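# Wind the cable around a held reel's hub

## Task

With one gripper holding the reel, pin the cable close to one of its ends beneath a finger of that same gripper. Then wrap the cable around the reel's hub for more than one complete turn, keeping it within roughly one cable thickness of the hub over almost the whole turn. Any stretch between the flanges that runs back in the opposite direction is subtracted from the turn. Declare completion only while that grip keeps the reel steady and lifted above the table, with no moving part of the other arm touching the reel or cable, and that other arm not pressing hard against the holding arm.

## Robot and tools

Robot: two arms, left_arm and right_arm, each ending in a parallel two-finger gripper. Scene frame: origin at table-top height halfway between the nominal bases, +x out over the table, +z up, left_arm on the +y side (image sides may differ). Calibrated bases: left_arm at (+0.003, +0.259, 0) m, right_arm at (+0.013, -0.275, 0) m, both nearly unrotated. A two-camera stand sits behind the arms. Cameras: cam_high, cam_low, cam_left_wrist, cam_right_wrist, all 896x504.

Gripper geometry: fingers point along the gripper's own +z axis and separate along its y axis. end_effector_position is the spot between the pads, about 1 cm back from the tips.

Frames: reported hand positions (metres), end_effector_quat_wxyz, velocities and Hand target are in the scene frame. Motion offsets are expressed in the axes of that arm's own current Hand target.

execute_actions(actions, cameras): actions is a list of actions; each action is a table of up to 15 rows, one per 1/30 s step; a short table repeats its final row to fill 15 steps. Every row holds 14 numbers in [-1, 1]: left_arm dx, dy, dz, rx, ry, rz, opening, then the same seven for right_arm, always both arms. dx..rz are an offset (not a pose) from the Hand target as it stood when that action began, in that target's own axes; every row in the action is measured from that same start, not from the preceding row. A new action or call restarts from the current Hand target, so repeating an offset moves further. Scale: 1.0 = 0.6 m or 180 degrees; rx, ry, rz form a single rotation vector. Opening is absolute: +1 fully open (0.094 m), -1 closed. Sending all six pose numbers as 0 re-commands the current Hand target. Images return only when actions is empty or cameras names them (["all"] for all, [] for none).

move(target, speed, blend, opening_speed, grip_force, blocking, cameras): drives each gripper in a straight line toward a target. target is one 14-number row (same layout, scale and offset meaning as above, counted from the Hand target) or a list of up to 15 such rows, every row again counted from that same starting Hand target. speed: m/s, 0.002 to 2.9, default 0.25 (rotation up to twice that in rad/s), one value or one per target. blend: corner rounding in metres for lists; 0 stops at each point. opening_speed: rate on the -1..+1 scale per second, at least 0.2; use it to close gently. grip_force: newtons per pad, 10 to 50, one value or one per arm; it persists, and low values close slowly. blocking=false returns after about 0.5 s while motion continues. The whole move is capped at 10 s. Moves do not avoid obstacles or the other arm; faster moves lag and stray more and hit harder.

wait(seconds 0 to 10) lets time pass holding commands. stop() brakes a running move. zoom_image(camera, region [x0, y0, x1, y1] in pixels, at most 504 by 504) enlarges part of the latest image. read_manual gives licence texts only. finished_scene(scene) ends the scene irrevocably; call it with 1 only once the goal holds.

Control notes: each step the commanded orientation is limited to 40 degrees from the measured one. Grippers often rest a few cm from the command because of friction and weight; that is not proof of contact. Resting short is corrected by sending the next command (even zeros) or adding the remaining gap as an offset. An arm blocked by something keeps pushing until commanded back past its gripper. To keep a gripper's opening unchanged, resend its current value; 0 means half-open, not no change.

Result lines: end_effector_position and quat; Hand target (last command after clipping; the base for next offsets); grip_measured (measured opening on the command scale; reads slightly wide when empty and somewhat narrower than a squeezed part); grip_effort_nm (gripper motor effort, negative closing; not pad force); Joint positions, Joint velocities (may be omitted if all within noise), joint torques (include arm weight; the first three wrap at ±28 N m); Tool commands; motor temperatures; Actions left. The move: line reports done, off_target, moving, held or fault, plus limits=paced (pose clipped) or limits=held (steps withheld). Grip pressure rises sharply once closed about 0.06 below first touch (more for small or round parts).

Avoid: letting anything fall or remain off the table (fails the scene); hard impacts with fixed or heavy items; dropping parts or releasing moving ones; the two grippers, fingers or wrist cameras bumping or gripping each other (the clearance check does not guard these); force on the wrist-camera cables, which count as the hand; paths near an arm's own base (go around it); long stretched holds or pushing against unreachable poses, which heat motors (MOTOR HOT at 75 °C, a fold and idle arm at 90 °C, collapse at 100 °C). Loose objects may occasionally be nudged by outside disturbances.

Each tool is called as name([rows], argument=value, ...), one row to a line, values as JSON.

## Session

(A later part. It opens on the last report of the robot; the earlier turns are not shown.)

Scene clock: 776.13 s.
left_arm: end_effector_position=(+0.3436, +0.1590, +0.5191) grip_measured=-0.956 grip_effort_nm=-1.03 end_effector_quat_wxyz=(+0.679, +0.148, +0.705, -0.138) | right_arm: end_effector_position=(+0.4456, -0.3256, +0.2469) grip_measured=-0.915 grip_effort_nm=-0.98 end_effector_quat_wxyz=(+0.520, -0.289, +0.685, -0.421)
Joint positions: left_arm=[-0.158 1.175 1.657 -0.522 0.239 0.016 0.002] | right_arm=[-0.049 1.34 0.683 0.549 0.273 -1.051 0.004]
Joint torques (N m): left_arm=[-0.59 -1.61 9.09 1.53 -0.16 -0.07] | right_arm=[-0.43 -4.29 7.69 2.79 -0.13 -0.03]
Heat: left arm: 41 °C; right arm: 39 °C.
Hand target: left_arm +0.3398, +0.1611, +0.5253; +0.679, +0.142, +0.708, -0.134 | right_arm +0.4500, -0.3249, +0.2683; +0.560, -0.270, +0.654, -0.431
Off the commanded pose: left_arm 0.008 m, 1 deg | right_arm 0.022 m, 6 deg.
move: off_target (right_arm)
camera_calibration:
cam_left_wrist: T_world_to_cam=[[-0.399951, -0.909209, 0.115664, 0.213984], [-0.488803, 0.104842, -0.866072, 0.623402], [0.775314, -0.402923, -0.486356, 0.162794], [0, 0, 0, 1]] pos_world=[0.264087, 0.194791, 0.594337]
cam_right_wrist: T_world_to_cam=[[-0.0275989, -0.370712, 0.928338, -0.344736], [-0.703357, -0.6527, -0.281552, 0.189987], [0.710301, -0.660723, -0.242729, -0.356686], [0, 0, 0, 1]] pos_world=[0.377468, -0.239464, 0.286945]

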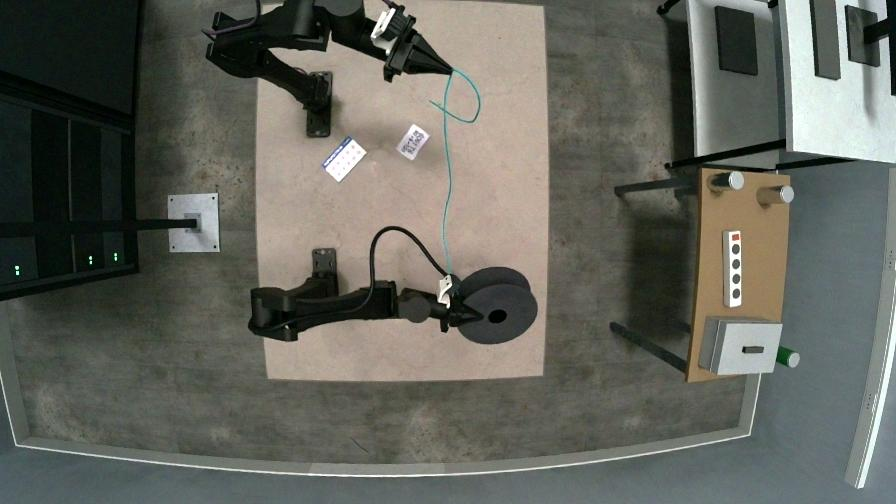

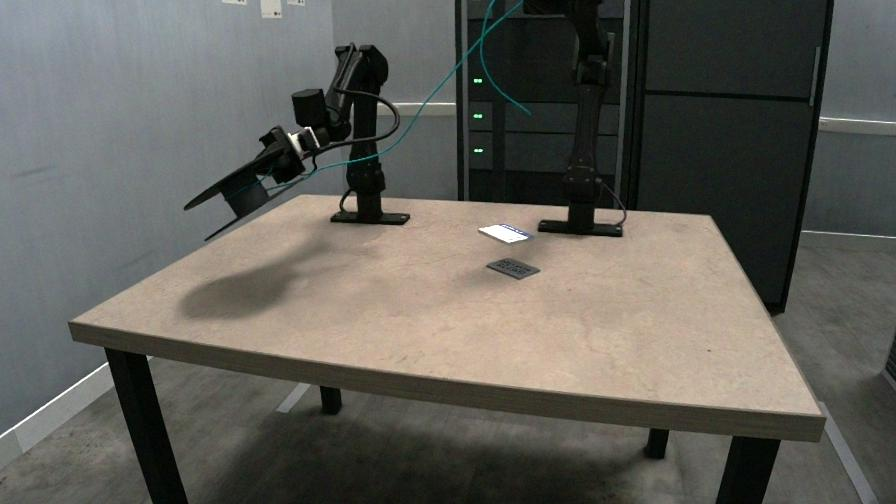

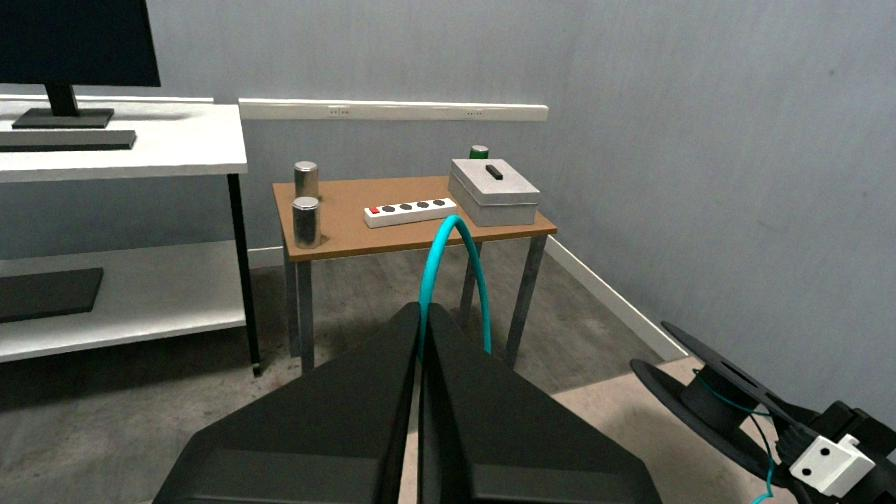

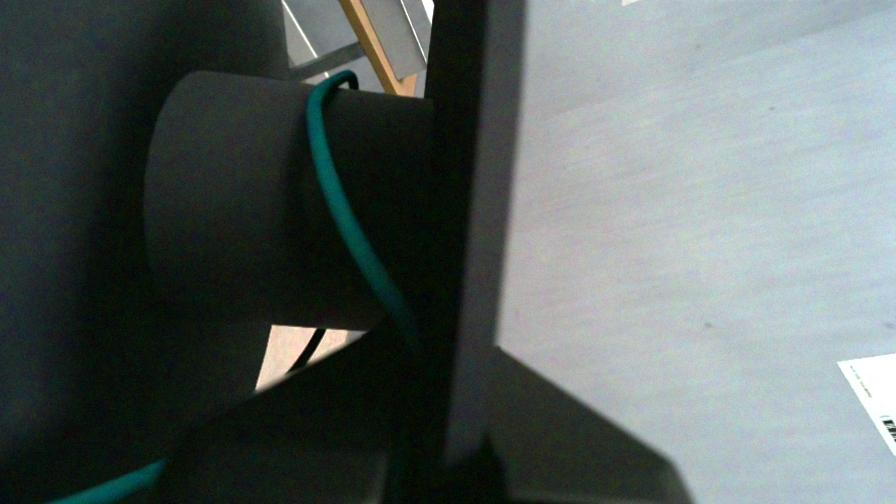

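move(target=[0,0.129,0.18,0,0,0,-1,0,0,0,0,0,0,-1], speed=0.1, cameras=["all"])

zoom_image(camera="cam_low", region=[180, 80, 480, 280])

Scene clock: 781.70 s.
left_arm: end_effector_position=(+0.4683, +0.1922, +0.4876) grip_measured=-0.956 grip_effort_nm=-1.03 end_effector_quat_wxyz=(+0.640, +0.128, +0.745, -0.137) | right_arm: end_effector_position=(+0.4456, -0.3256, +0.2469) grip_measured=-0.915 grip_effort_nm=-0.98 end_effector_quat_wxyz=(+0.520, -0.289, +0.685, -0.421)
Joint positions: left_arm=[0.005 1.577 1.933 -0.509 0.371 0.016 0.002] | right_arm=[-0.049 1.34 0.683 0.549 0.273 -1.051 0.004]
Joint torques (N m): left_arm=[0.54 -5.12 9.7 2.54 0.17 0.02] | right_arm=[-0.69 -4.27 7.43 2.8 -0.1 0]
Heat: left arm: 42 °C; right arm: 40 °C.
Hand target: left_arm +0.4690, +0.1913, +0.5211; +0.679, +0.142, +0.708, -0.134 | right_arm +0.4500, -0.3249, +0.2683; +0.560, -0.270, +0.654, -0.431
Off the commanded pose: left_arm 0.033 m, 6 deg | right_arm 0.022 m, 6 deg.
move: off_target (left_arm, right_arm)
camera_calibration:
cam_left_wrist: T_world_to_cam=[[-0.355746, -0.920524, 0.161497, 0.256735], [-0.587484, 0.0858674, -0.804668, 0.673363], [0.726848, -0.381134, -0.571339, 0.124102], [0, 0, 0, 1]] pos_world=[0.396718, 0.22581, 0.571276]
cam_right_wrist: T_world_to_cam=[[-0.0275989, -0.370712, 0.928338, -0.344736], [-0.703357, -0.6527, -0.281552, 0.189987], [0.710301, -0.660723, -0.242729, -0.356686], [0, 0, 0, 1]] pos_world=[0.377468, -0.239464, 0.286945]

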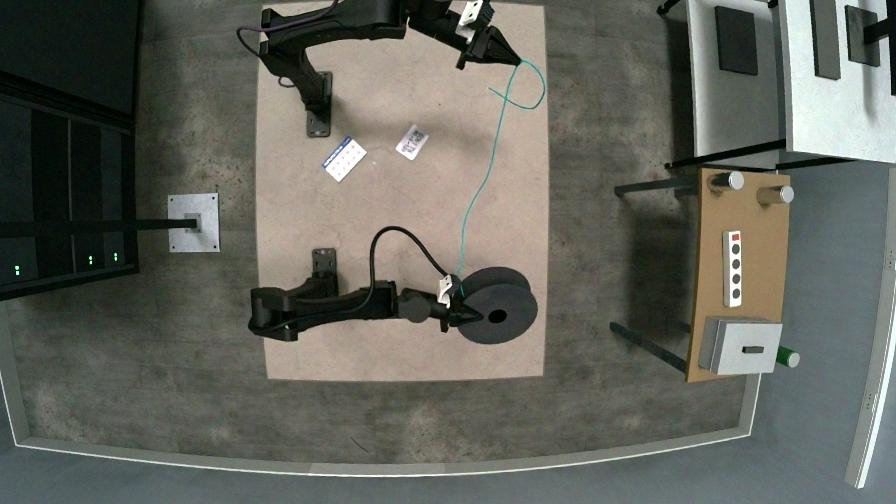

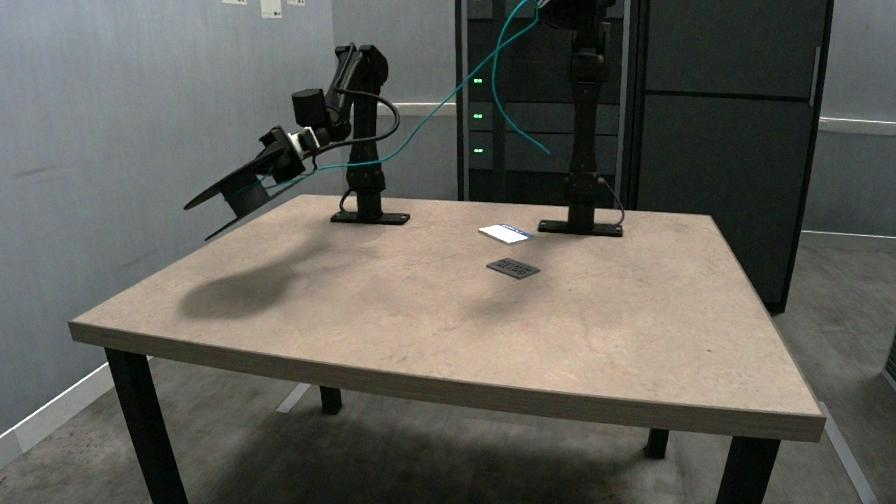

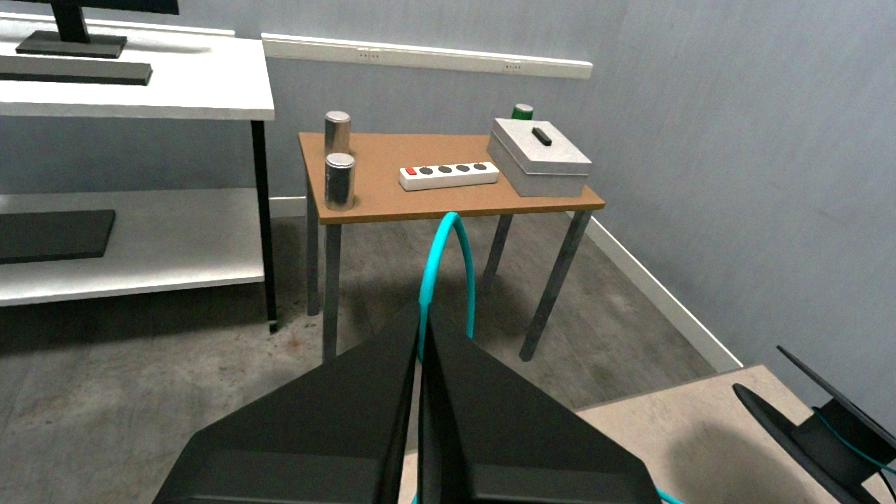

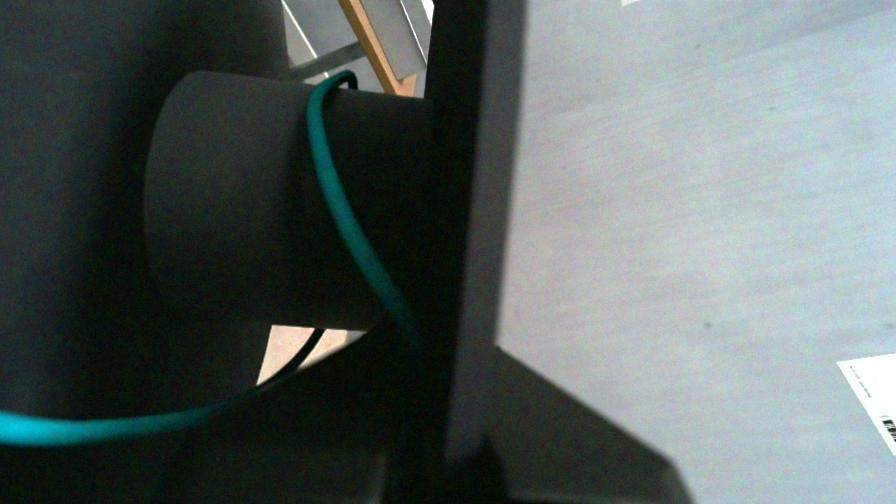

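Scaled by 1.680 from the camera's 896x504 image, which has a finer 1280x720 frame.

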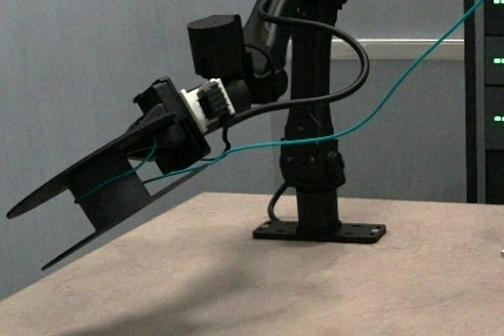

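move(target=[0,0.142,0,0,0,0,-1,0,0,0,0,0,0,-1], speed=0.1, cameras=["cam_low","cam_right_wrist"])

zoom_image(camera="cam_low", region=[180, 80, 480, 280])

Scene clock: 786.77 s.
left_arm: end_effector_position=(+0.5019, +0.2643, +0.4990) grip_measured=-0.956 grip_effort_nm=-1.03 end_effector_quat_wxyz=(+0.653, +0.129, +0.730, -0.154) | right_arm: end_effector_position=(+0.4471, -0.3216, +0.2505) grip_measured=-0.915 grip_effort_nm=-0.98 end_effector_quat_wxyz=(+0.531, -0.293, +0.678, -0.416)
Joint positions: left_arm=[0.231 1.757 2.142 -0.509 0.624 0.016 0.002] | right_arm=[-0.049 1.34 0.683 0.564 0.25 -1.051 0.004]
Joint torques (N m): left_arm=[0.99 -6.23 9.68 2.14 0.07 0.14] | right_arm=[-0.69 -4.21 7.41 2.73 -0.05 -0.03]
Heat: left arm: 42 °C; right arm: 41 °C.
Hand target: left_arm +0.5016, +0.2700, +0.5212; +0.679, +0.142, +0.708, -0.134 | right_arm +0.4500, -0.3249, +0.2683; +0.560, -0.270, +0.654, -0.431
Off the commanded pose: left_arm 0.023 m, 5 deg | right_arm 0.018 m, 5 deg.
move: off_target (left_arm, right_arm)
camera_calibration:
cam_right_wrist: T_world_to_cam=[[-0.0333115, -0.373544, 0.927014, -0.344514], [-0.68388, -0.667871, -0.293696, 0.184071], [0.728834, -0.643749, -0.233211, -0.35938], [0, 0, 0, 1]] pos_world=[0.376335, -0.237107, 0.289619]
Images, in order (width x height): cam_low 896x504, cam_right_wrist 896x504.

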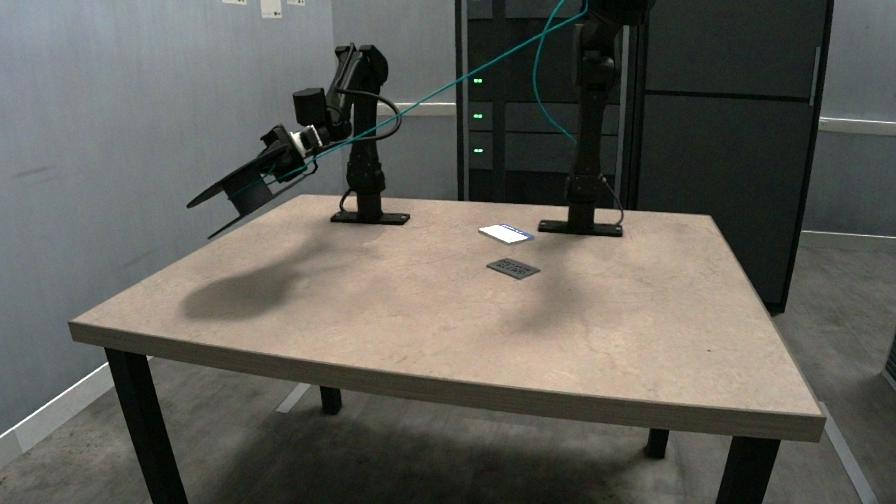

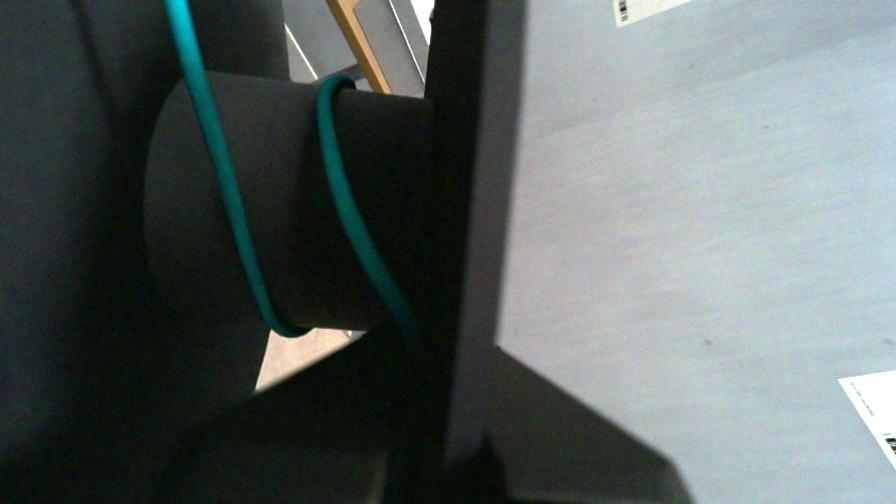

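Scaled by 1.680 from the camera's 896x504 image, which has a finer 1280x720 frame.

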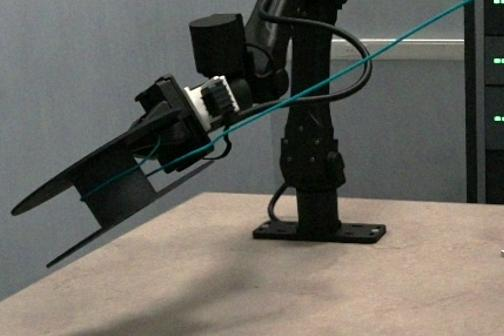

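move(target=[0.033,-0.23,-0.033,0,0,0,-1,0.093,-0.067,-0.073,-0.153,-0.265,0,-1], speed=0.1, cameras=["all"])

zoom_image(camera="cam_low", region=[180, 80, 480, 280])

Scene clock: 804.57 s.
left_arm: end_effector_position=(+0.4363, +0.1500, +0.4756) grip_measured=-0.956 grip_effort_nm=-1.03 end_effector_quat_wxyz=(+0.642, +0.143, +0.740, -0.137) | right_arm: end_effector_position=(+0.3894, -0.3776, +0.2621) grip_measured=-0.915 grip_effort_nm=-0.98 end_effector_quat_wxyz=(+0.691, -0.526, +0.482, -0.114)
Joint positions: left_arm=[-0.139 1.443 1.744 -0.443 0.249 0.016 0.002] | right_arm=[-0.785 1.57 0.885 0.565 -1.407 -1.11 0.004]
Joint torques (N m): left_arm=[-0.47 -6.95 5.18 2.62 -0.15 -0.07] | right_arm=[-0.53 -5.9 10.65 1.47 -0.44 0.01]
Heat: left arm: 43 °C; right arm: 42 °C.
Hand target: left_arm +0.4298, +0.1505, +0.5019; +0.679, +0.142, +0.708, -0.134 | right_arm +0.3899, -0.3796, +0.2754; +0.696, -0.542, +0.456, -0.122
Off the commanded pose: left_arm 0.027 m, 6 deg | right_arm 0.013 m, 4 deg.
move: off_target (left_arm, right_arm)
camera_calibration:
cam_left_wrist: T_world_to_cam=[[-0.379268, -0.914433, 0.141308, 0.227398], [-0.574887, 0.113213, -0.810363, 0.641688], [0.725025, -0.388581, -0.568634, 0.12504], [0, 0, 0, 1]] pos_world=[0.364486, 0.183881, 0.558968]
cam_right_wrist: T_world_to_cam=[[0.271404, -0.351724, 0.895896, -0.48045], [0.117739, -0.911711, -0.3936, -0.267434], [0.955237, 0.212307, -0.20603, -0.12274], [0, 0, 0, 1]] pos_world=[0.279129, -0.38675, 0.299883]

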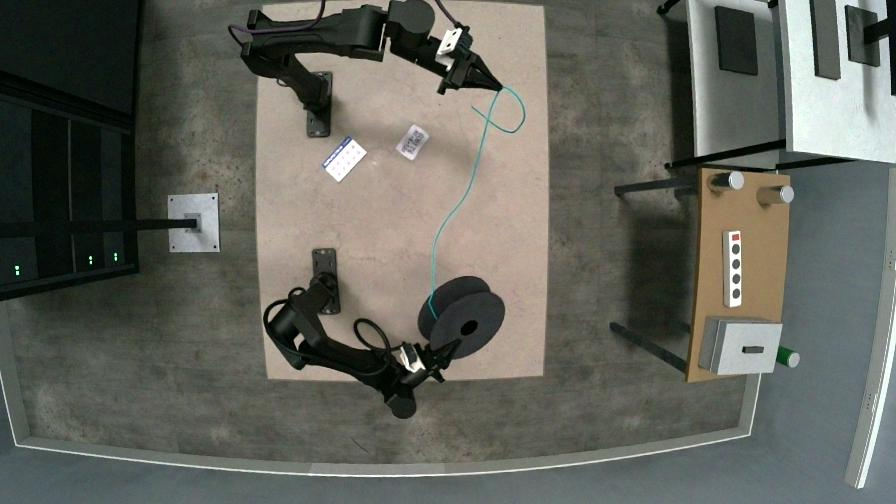

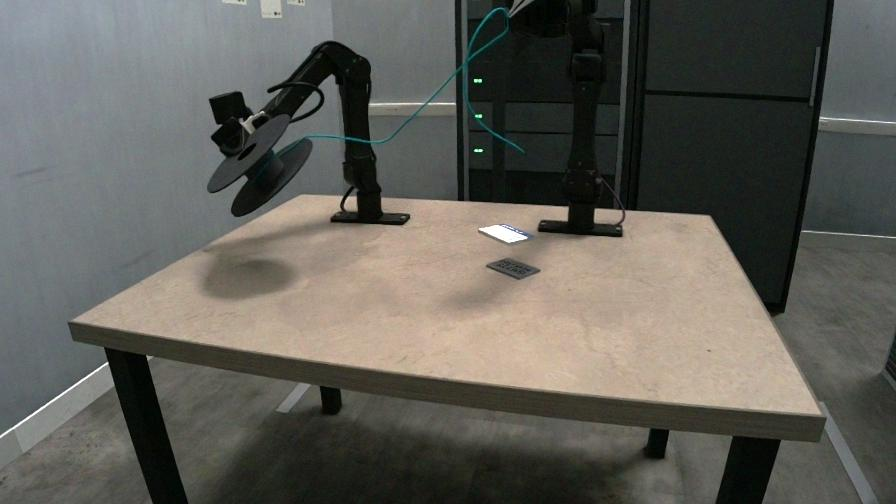

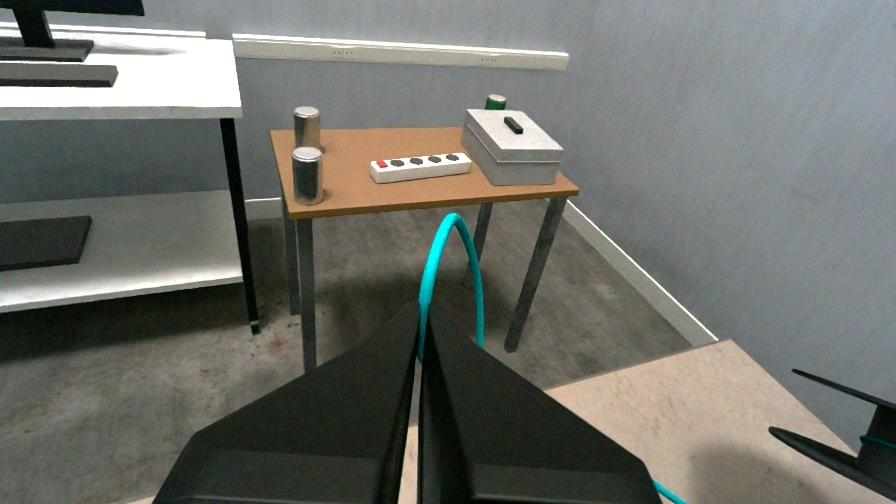

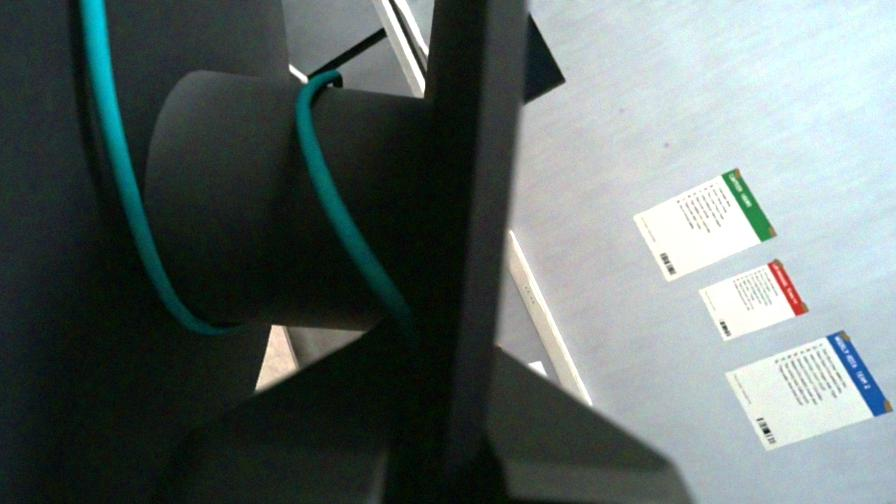

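Scaled by 1.680 from the camera's 896x504 image, which has a finer 1280x720 frame.

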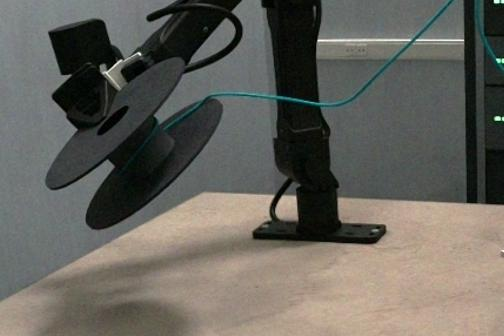

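move(target=[0.09,0.058,0.238,0,0,0,-1,0,0,0,0,0,0,-1], speed=0.12, cameras=["cam_low","cam_right_wrist"])

zoom_image(camera="cam_low", region=[180, 80, 480, 280])

Scene clock: 813.90 s.
left_arm: end_effector_position=(+0.5668, +0.1303, +0.4054) grip_measured=-0.956 grip_effort_nm=-1.04 end_effector_quat_wxyz=(+0.636, +0.143, +0.746, -0.138) | right_arm: end_effector_position=(+0.3894, -0.3776, +0.2621) grip_measured=-0.915 grip_effort_nm=-0.98 end_effector_quat_wxyz=(+0.691, -0.526, +0.482, -0.114)
Joint positions: left_arm=[-0.139 1.852 1.901 -0.207 0.249 0.016 0.002] | right_arm=[-0.785 1.57 0.885 0.565 -1.407 -1.11 0.004]
Joint torques (N m): left_arm=[-0.28 -7.8 10.78 2.61 -0.11 -0.07] | right_arm=[-0.49 -5.6 10.48 1.44 -0.35 0.01]
Heat: left arm: 45 °C; right arm: 40 °C.
Hand target: left_arm +0.5730, +0.1291, +0.4418; +0.679, +0.142, +0.708, -0.134 | right_arm +0.3899, -0.3796, +0.2754; +0.696, -0.542, +0.456, -0.122
Off the commanded pose: left_arm 0.037 m, 7 deg | right_arm 0.014 m, 4 deg.
move: off_target (left_arm, right_arm)
camera_calibration:
cam_right_wrist: T_world_to_cam=[[0.271404, -0.351724, 0.895896, -0.48045], [0.117739, -0.911711, -0.3936, -0.267434], [0.955237, 0.212307, -0.20603, -0.12274], [0, 0, 0, 1]] pos_world=[0.279129, -0.38675, 0.299883]
Images, in order (width x height): cam_low 896x504, cam_right_wrist 896x504.

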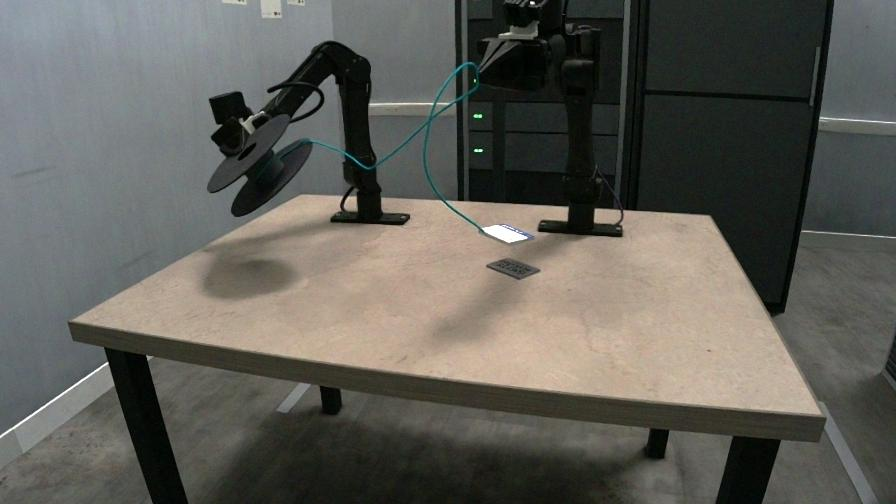

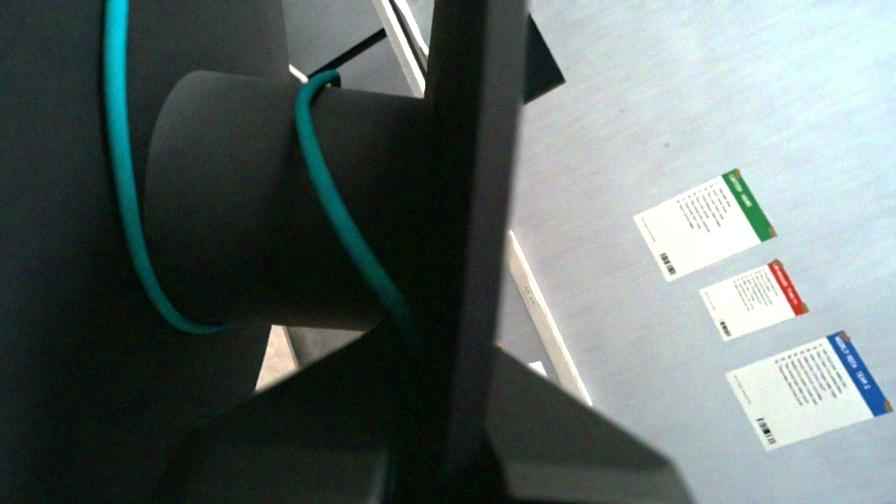

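Scaled by 1.680 from the camera's 896x504 image, which has a finer 1280x720 frame.

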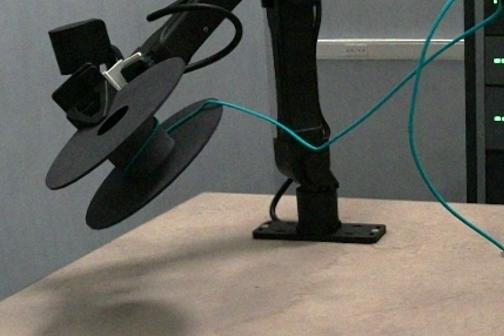

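move(target=[0,0.076,0.01,0,0,0,-1,0,0,0,0,0,0,-1], speed=0.1, cameras=["cam_low","cam_right_wrist"])

zoom_image(camera="cam_low", region=[180, 80, 480, 280])

Scene clock: 818.93 s.
left_arm: end_effector_position=(+0.5932, +0.1710, +0.4179) grip_measured=-0.956 grip_effort_nm=-1.03 end_effector_quat_wxyz=(+0.653, +0.135, +0.733, -0.135) | right_arm: end_effector_position=(+0.3892, -0.3774, +0.2621) grip_measured=-0.915 grip_effort_nm=-0.98 end_effector_quat_wxyz=(+0.691, -0.527, +0.482, -0.113)
Joint positions: left_arm=[-0.041 1.945 2.035 -0.206 0.332 0.016 0.002] | right_arm=[-0.785 1.57 0.885 0.565 -1.408 -1.11 0.004]
Joint torques (N m): left_arm=[-0.08 -8.24 10.67 2.24 0.13 -0.01] | right_arm=[-0.77 -5.59 10.96 1.42 -0.44 0.06]
Heat: left arm: 46 °C; right arm: 40 °C.
Hand target: left_arm +0.5959, +0.1690, +0.4419; +0.679, +0.142, +0.708, -0.134 | right_arm +0.3899, -0.3796, +0.2754; +0.696, -0.542, +0.456, -0.122
Off the commanded pose: left_arm 0.024 m, 4 deg | right_arm 0.014 m, 4 deg.
move: off_target (left_arm, right_arm)
camera_calibration:
cam_right_wrist: T_world_to_cam=[[0.271754, -0.351444, 0.8959, -0.480352], [0.119126, -0.91149, -0.393694, -0.267595], [0.954965, 0.213713, -0.205835, -0.12201], [0, 0, 0, 1]] pos_world=[0.27893, -0.386652, 0.299883]
Images, in order (width x height): cam_low 896x504, cam_right_wrist 896x504.

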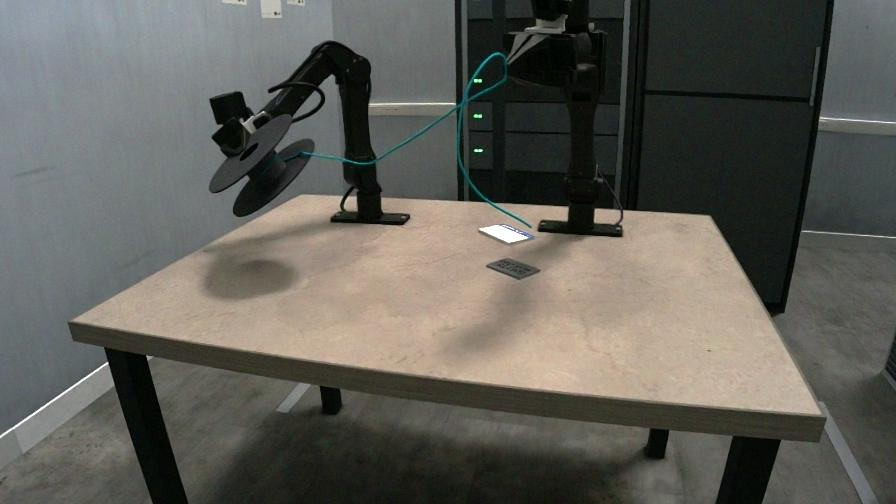

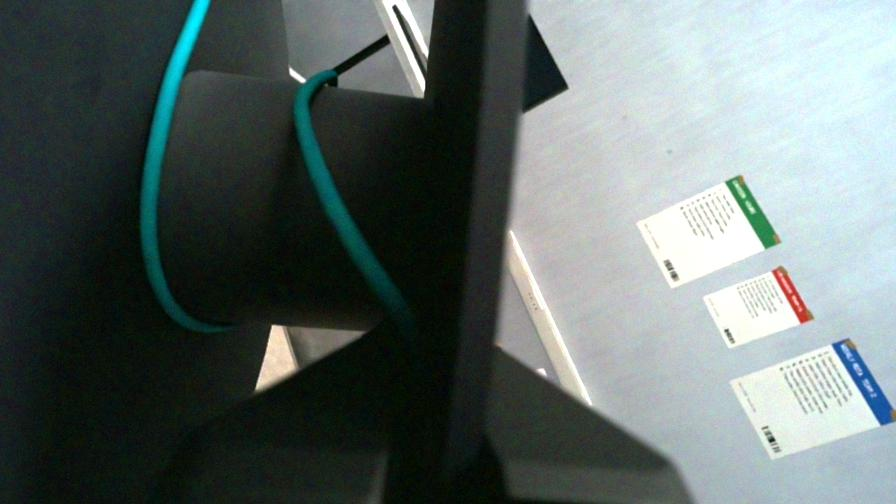

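Scaled by 1.680 from the camera's 896x504 image, which has a finer 1280x720 frame.

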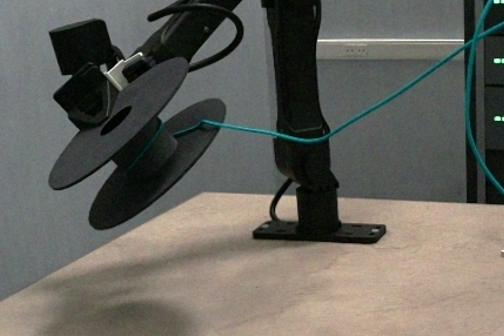

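move(target=[0.278,0.108,0.136,0,0,0,-1,-0.155,0.088,0.125,-0.06,-0.062,0.167,-1], speed=0.12, cameras=["all"])

zoom_image(camera="cam_low", region=[180, 80, 480, 280])

Scene clock: 829.30 s.
left_arm: end_effector_position=(+0.6845, +0.1990, +0.2500) grip_measured=-0.956 grip_effort_nm=-1.03 end_effector_quat_wxyz=(+0.646, +0.130, +0.740, -0.139) | right_arm: end_effector_position=(+0.3836, -0.2531, +0.2650) grip_measured=-0.915 grip_effort_nm=-0.98 end_effector_quat_wxyz=(+0.680, -0.469, +0.537, +0.173)
Joint positions: left_arm=[0.022 2.303 1.934 0.23 0.394 0.016 0.002] | right_arm=[-0.486 1.486 0.809 0.575 -1.408 -0.569 0.004]
Joint torques (N m): left_arm=[0.62 -11.06 8.65 2.6 0.14 0.05] | right_arm=[0.54 -9.28 6.53 1.61 0.04 0.18]
Motor temperatures (°C): left_arm=[26 33 39 47 30 29 33] | right_arm=[28 32 38 39 27 26 31]
Heat: left arm: 47 °C; right arm: 39 °C.
Hand target: left_arm +0.6897, +0.2009, +0.2720; +0.679, +0.142, +0.708, -0.134 | right_arm +0.3787, -0.2494, +0.2762; +0.691, -0.477, +0.520, +0.157
Off the commanded pose: left_arm 0.023 m, 5 deg | right_arm 0.013 m, 3 deg.
move: off_target (left_arm, right_arm)
camera_calibration:
cam_left_wrist: T_world_to_cam=[[-0.363003, -0.918119, 0.159019, 0.383364], [-0.574645, 0.0862417, -0.813846, 0.602107], [0.733494, -0.386808, -0.558898, -0.172791], [0, 0, 0, 1]] pos_world=[0.6119, 0.23321, 0.332488]
cam_right_wrist: T_world_to_cam=[[0.677685, -0.483527, 0.554026, -0.536261], [0.126843, -0.665258, -0.73576, -0.00247445], [0.72433, 0.568888, -0.389503, 0.0844459], [0, 0, 0, 1]] pos_world=[0.302563, -0.308983, 0.328174]

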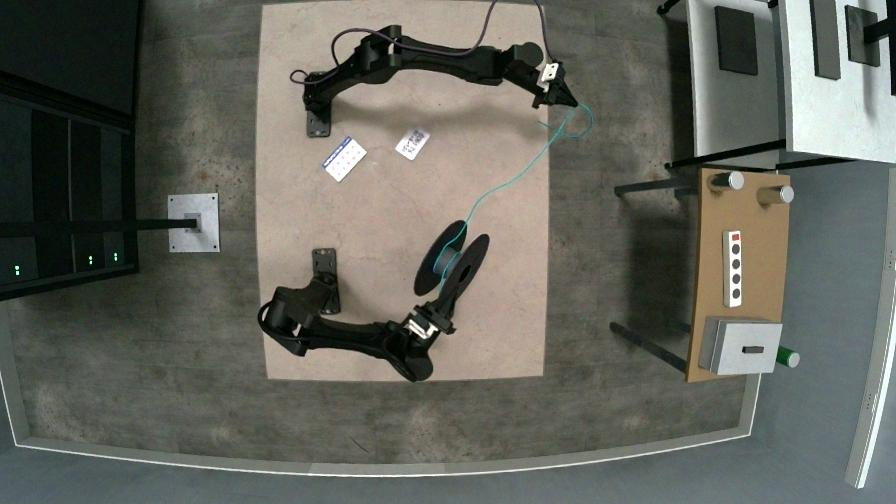

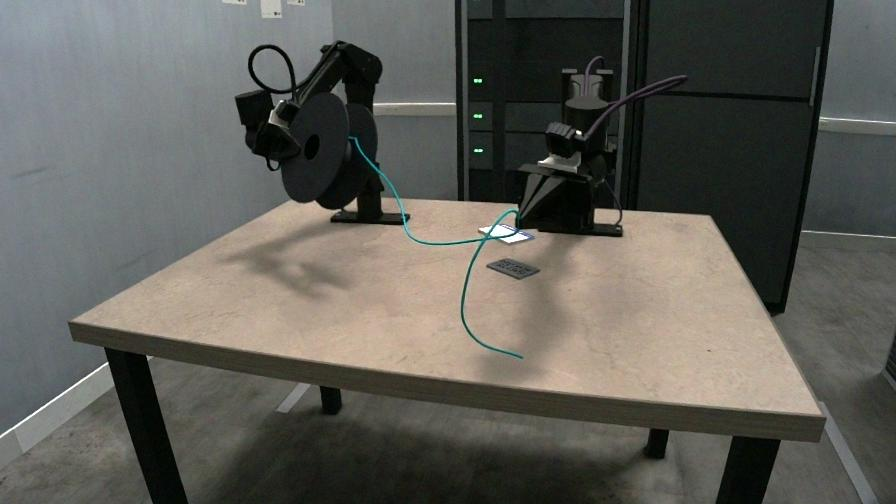

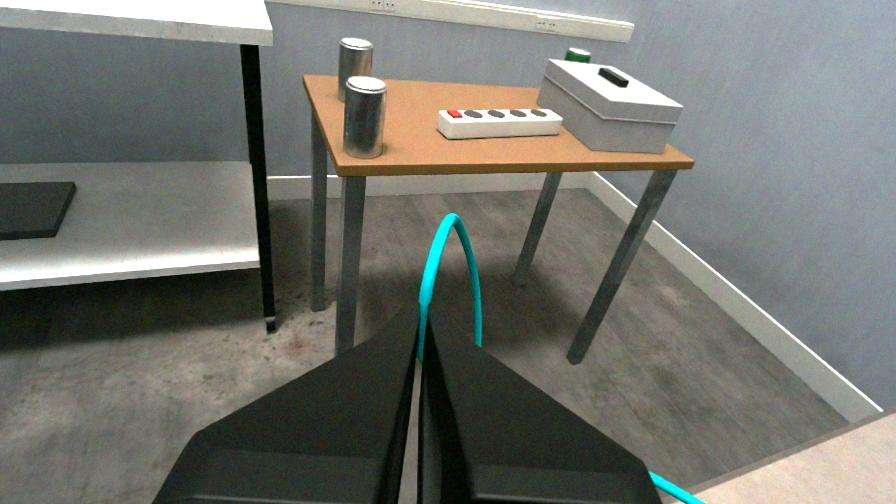

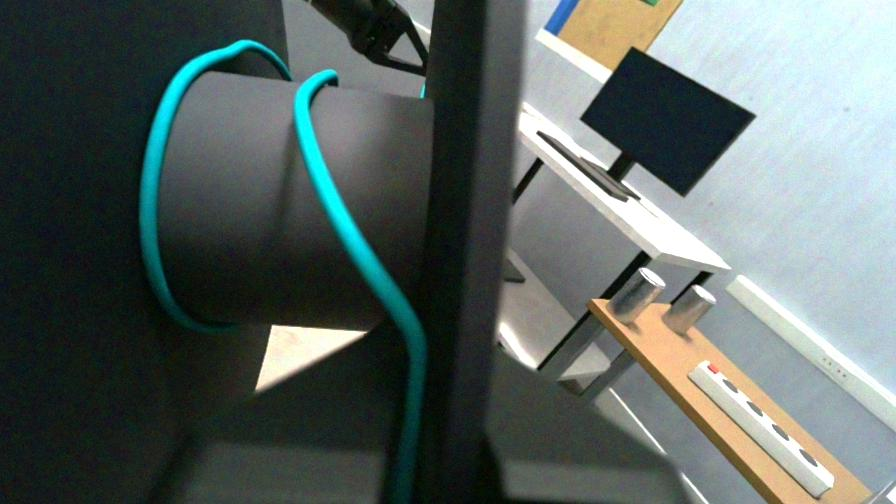

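Scaled by 1.680 from the camera's 896x504 image, which has a finer 1280x720 frame.

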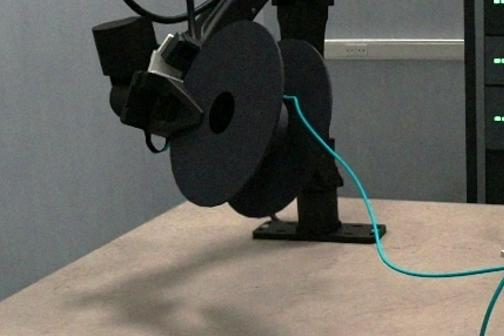

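move(target=[0.15,-0.075,-0.015,0,0,0,-1,-0.173,-0.1,0,0,0,0.167,-1], speed=0.12, cameras=["all"])

zoom_image(camera="cam_low", region=[180, 40, 480, 240])

Scene clock: 836.07 s.
left_arm: end_effector_position=(+0.6586, +0.1639, +0.1797) grip_measured=-0.956 grip_effort_nm=-1.03 end_effector_quat_wxyz=(+0.659, +0.145, +0.723, -0.145) | right_arm: end_effector_position=(+0.3869, -0.2547, +0.3715) grip_measured=-0.915 grip_effort_nm=-0.98 end_effector_quat_wxyz=(+0.617, -0.308, +0.635, +0.348)
Joint positions: left_arm=[-0.038 2.303 1.6 0.607 0.364 0.016 0.002] | right_arm=[-0.486 1.408 1.128 0.306 -1.408 0.086 0.004]
Joint torques (N m): left_arm=[-0.47 -10.18 5.53 2.56 -0.19 -0.01] | right_arm=[0.28 -9.09 11.52 0.75 0.05 -0.06]
Heat: left arm: 47 °C; right arm: 38 °C.
Hand target: left_arm +0.6608, +0.1645, +0.1822; +0.679, +0.142, +0.708, -0.134 | right_arm +0.3791, -0.2502, +0.3962; +0.626, -0.325, +0.626, +0.331
Off the commanded pose: left_arm 0.003 m, 3 deg | right_arm 0.026 m, 3 deg.
move: off_target (left_arm, right_arm)
camera_calibration:
cam_left_wrist: T_world_to_cam=[[-0.398082, -0.906568, 0.140237, 0.377573], [-0.535907, 0.105749, -0.837628, 0.508631], [0.744537, -0.408598, -0.527933, -0.215905], [0, 0, 0, 1]] pos_world=[0.583633, 0.20029, 0.25911]
cam_right_wrist: T_world_to_cam=[[0.808247, -0.58605, 0.0572916, -0.490353], [-0.227826, -0.400948, -0.887319, 0.335156], [0.542984, 0.704121, -0.457583, 0.254294], [0, 0, 0, 1]] pos_world=[0.334606, -0.332045, 0.441844]

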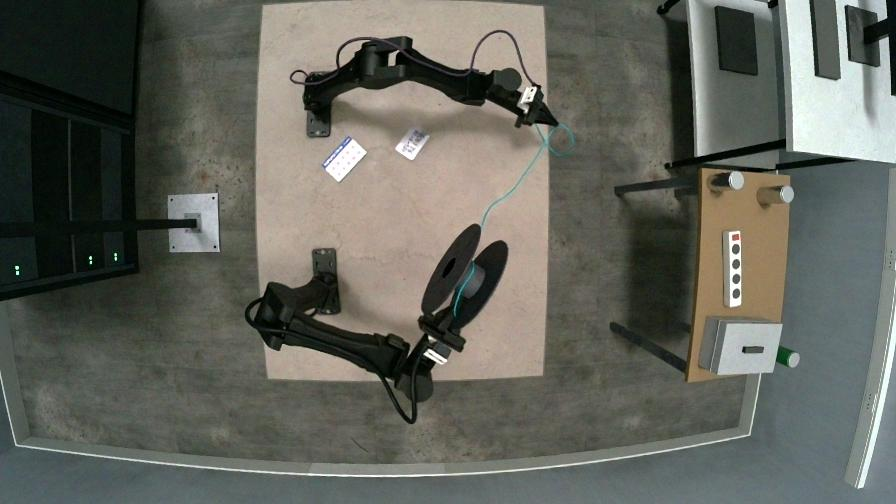

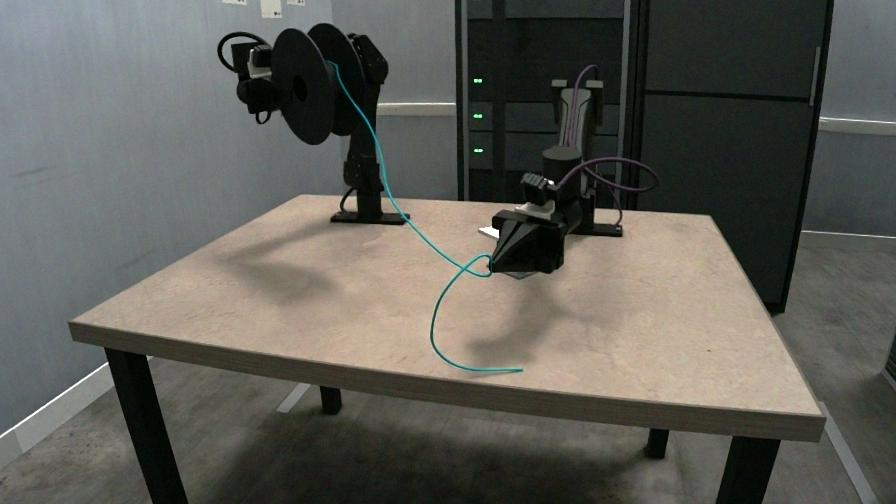

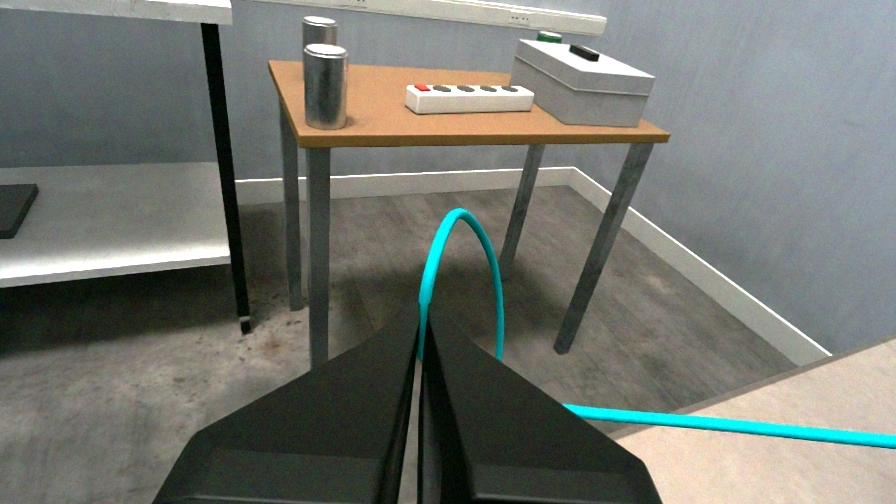

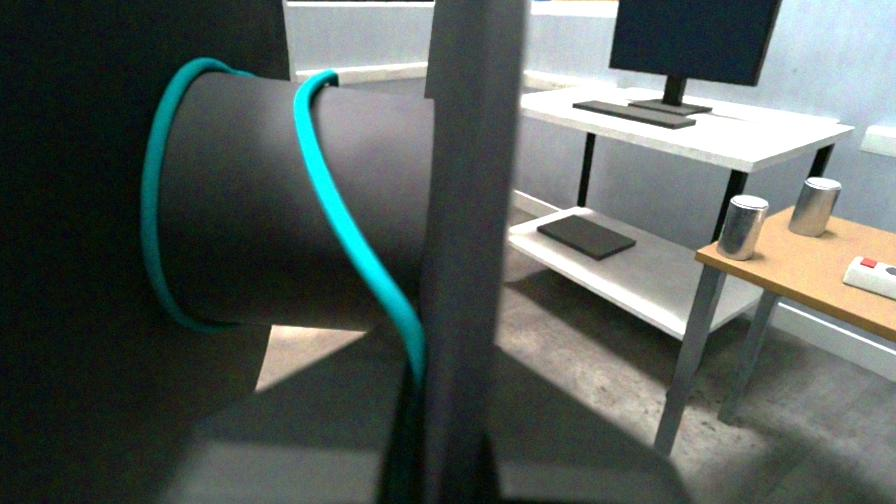

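Scaled by 1.680 from the camera's 896x504 image, which has a finer 1280x720 frame.

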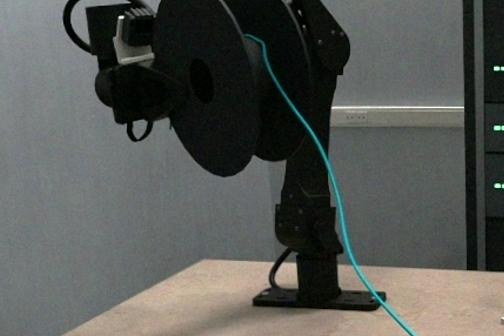

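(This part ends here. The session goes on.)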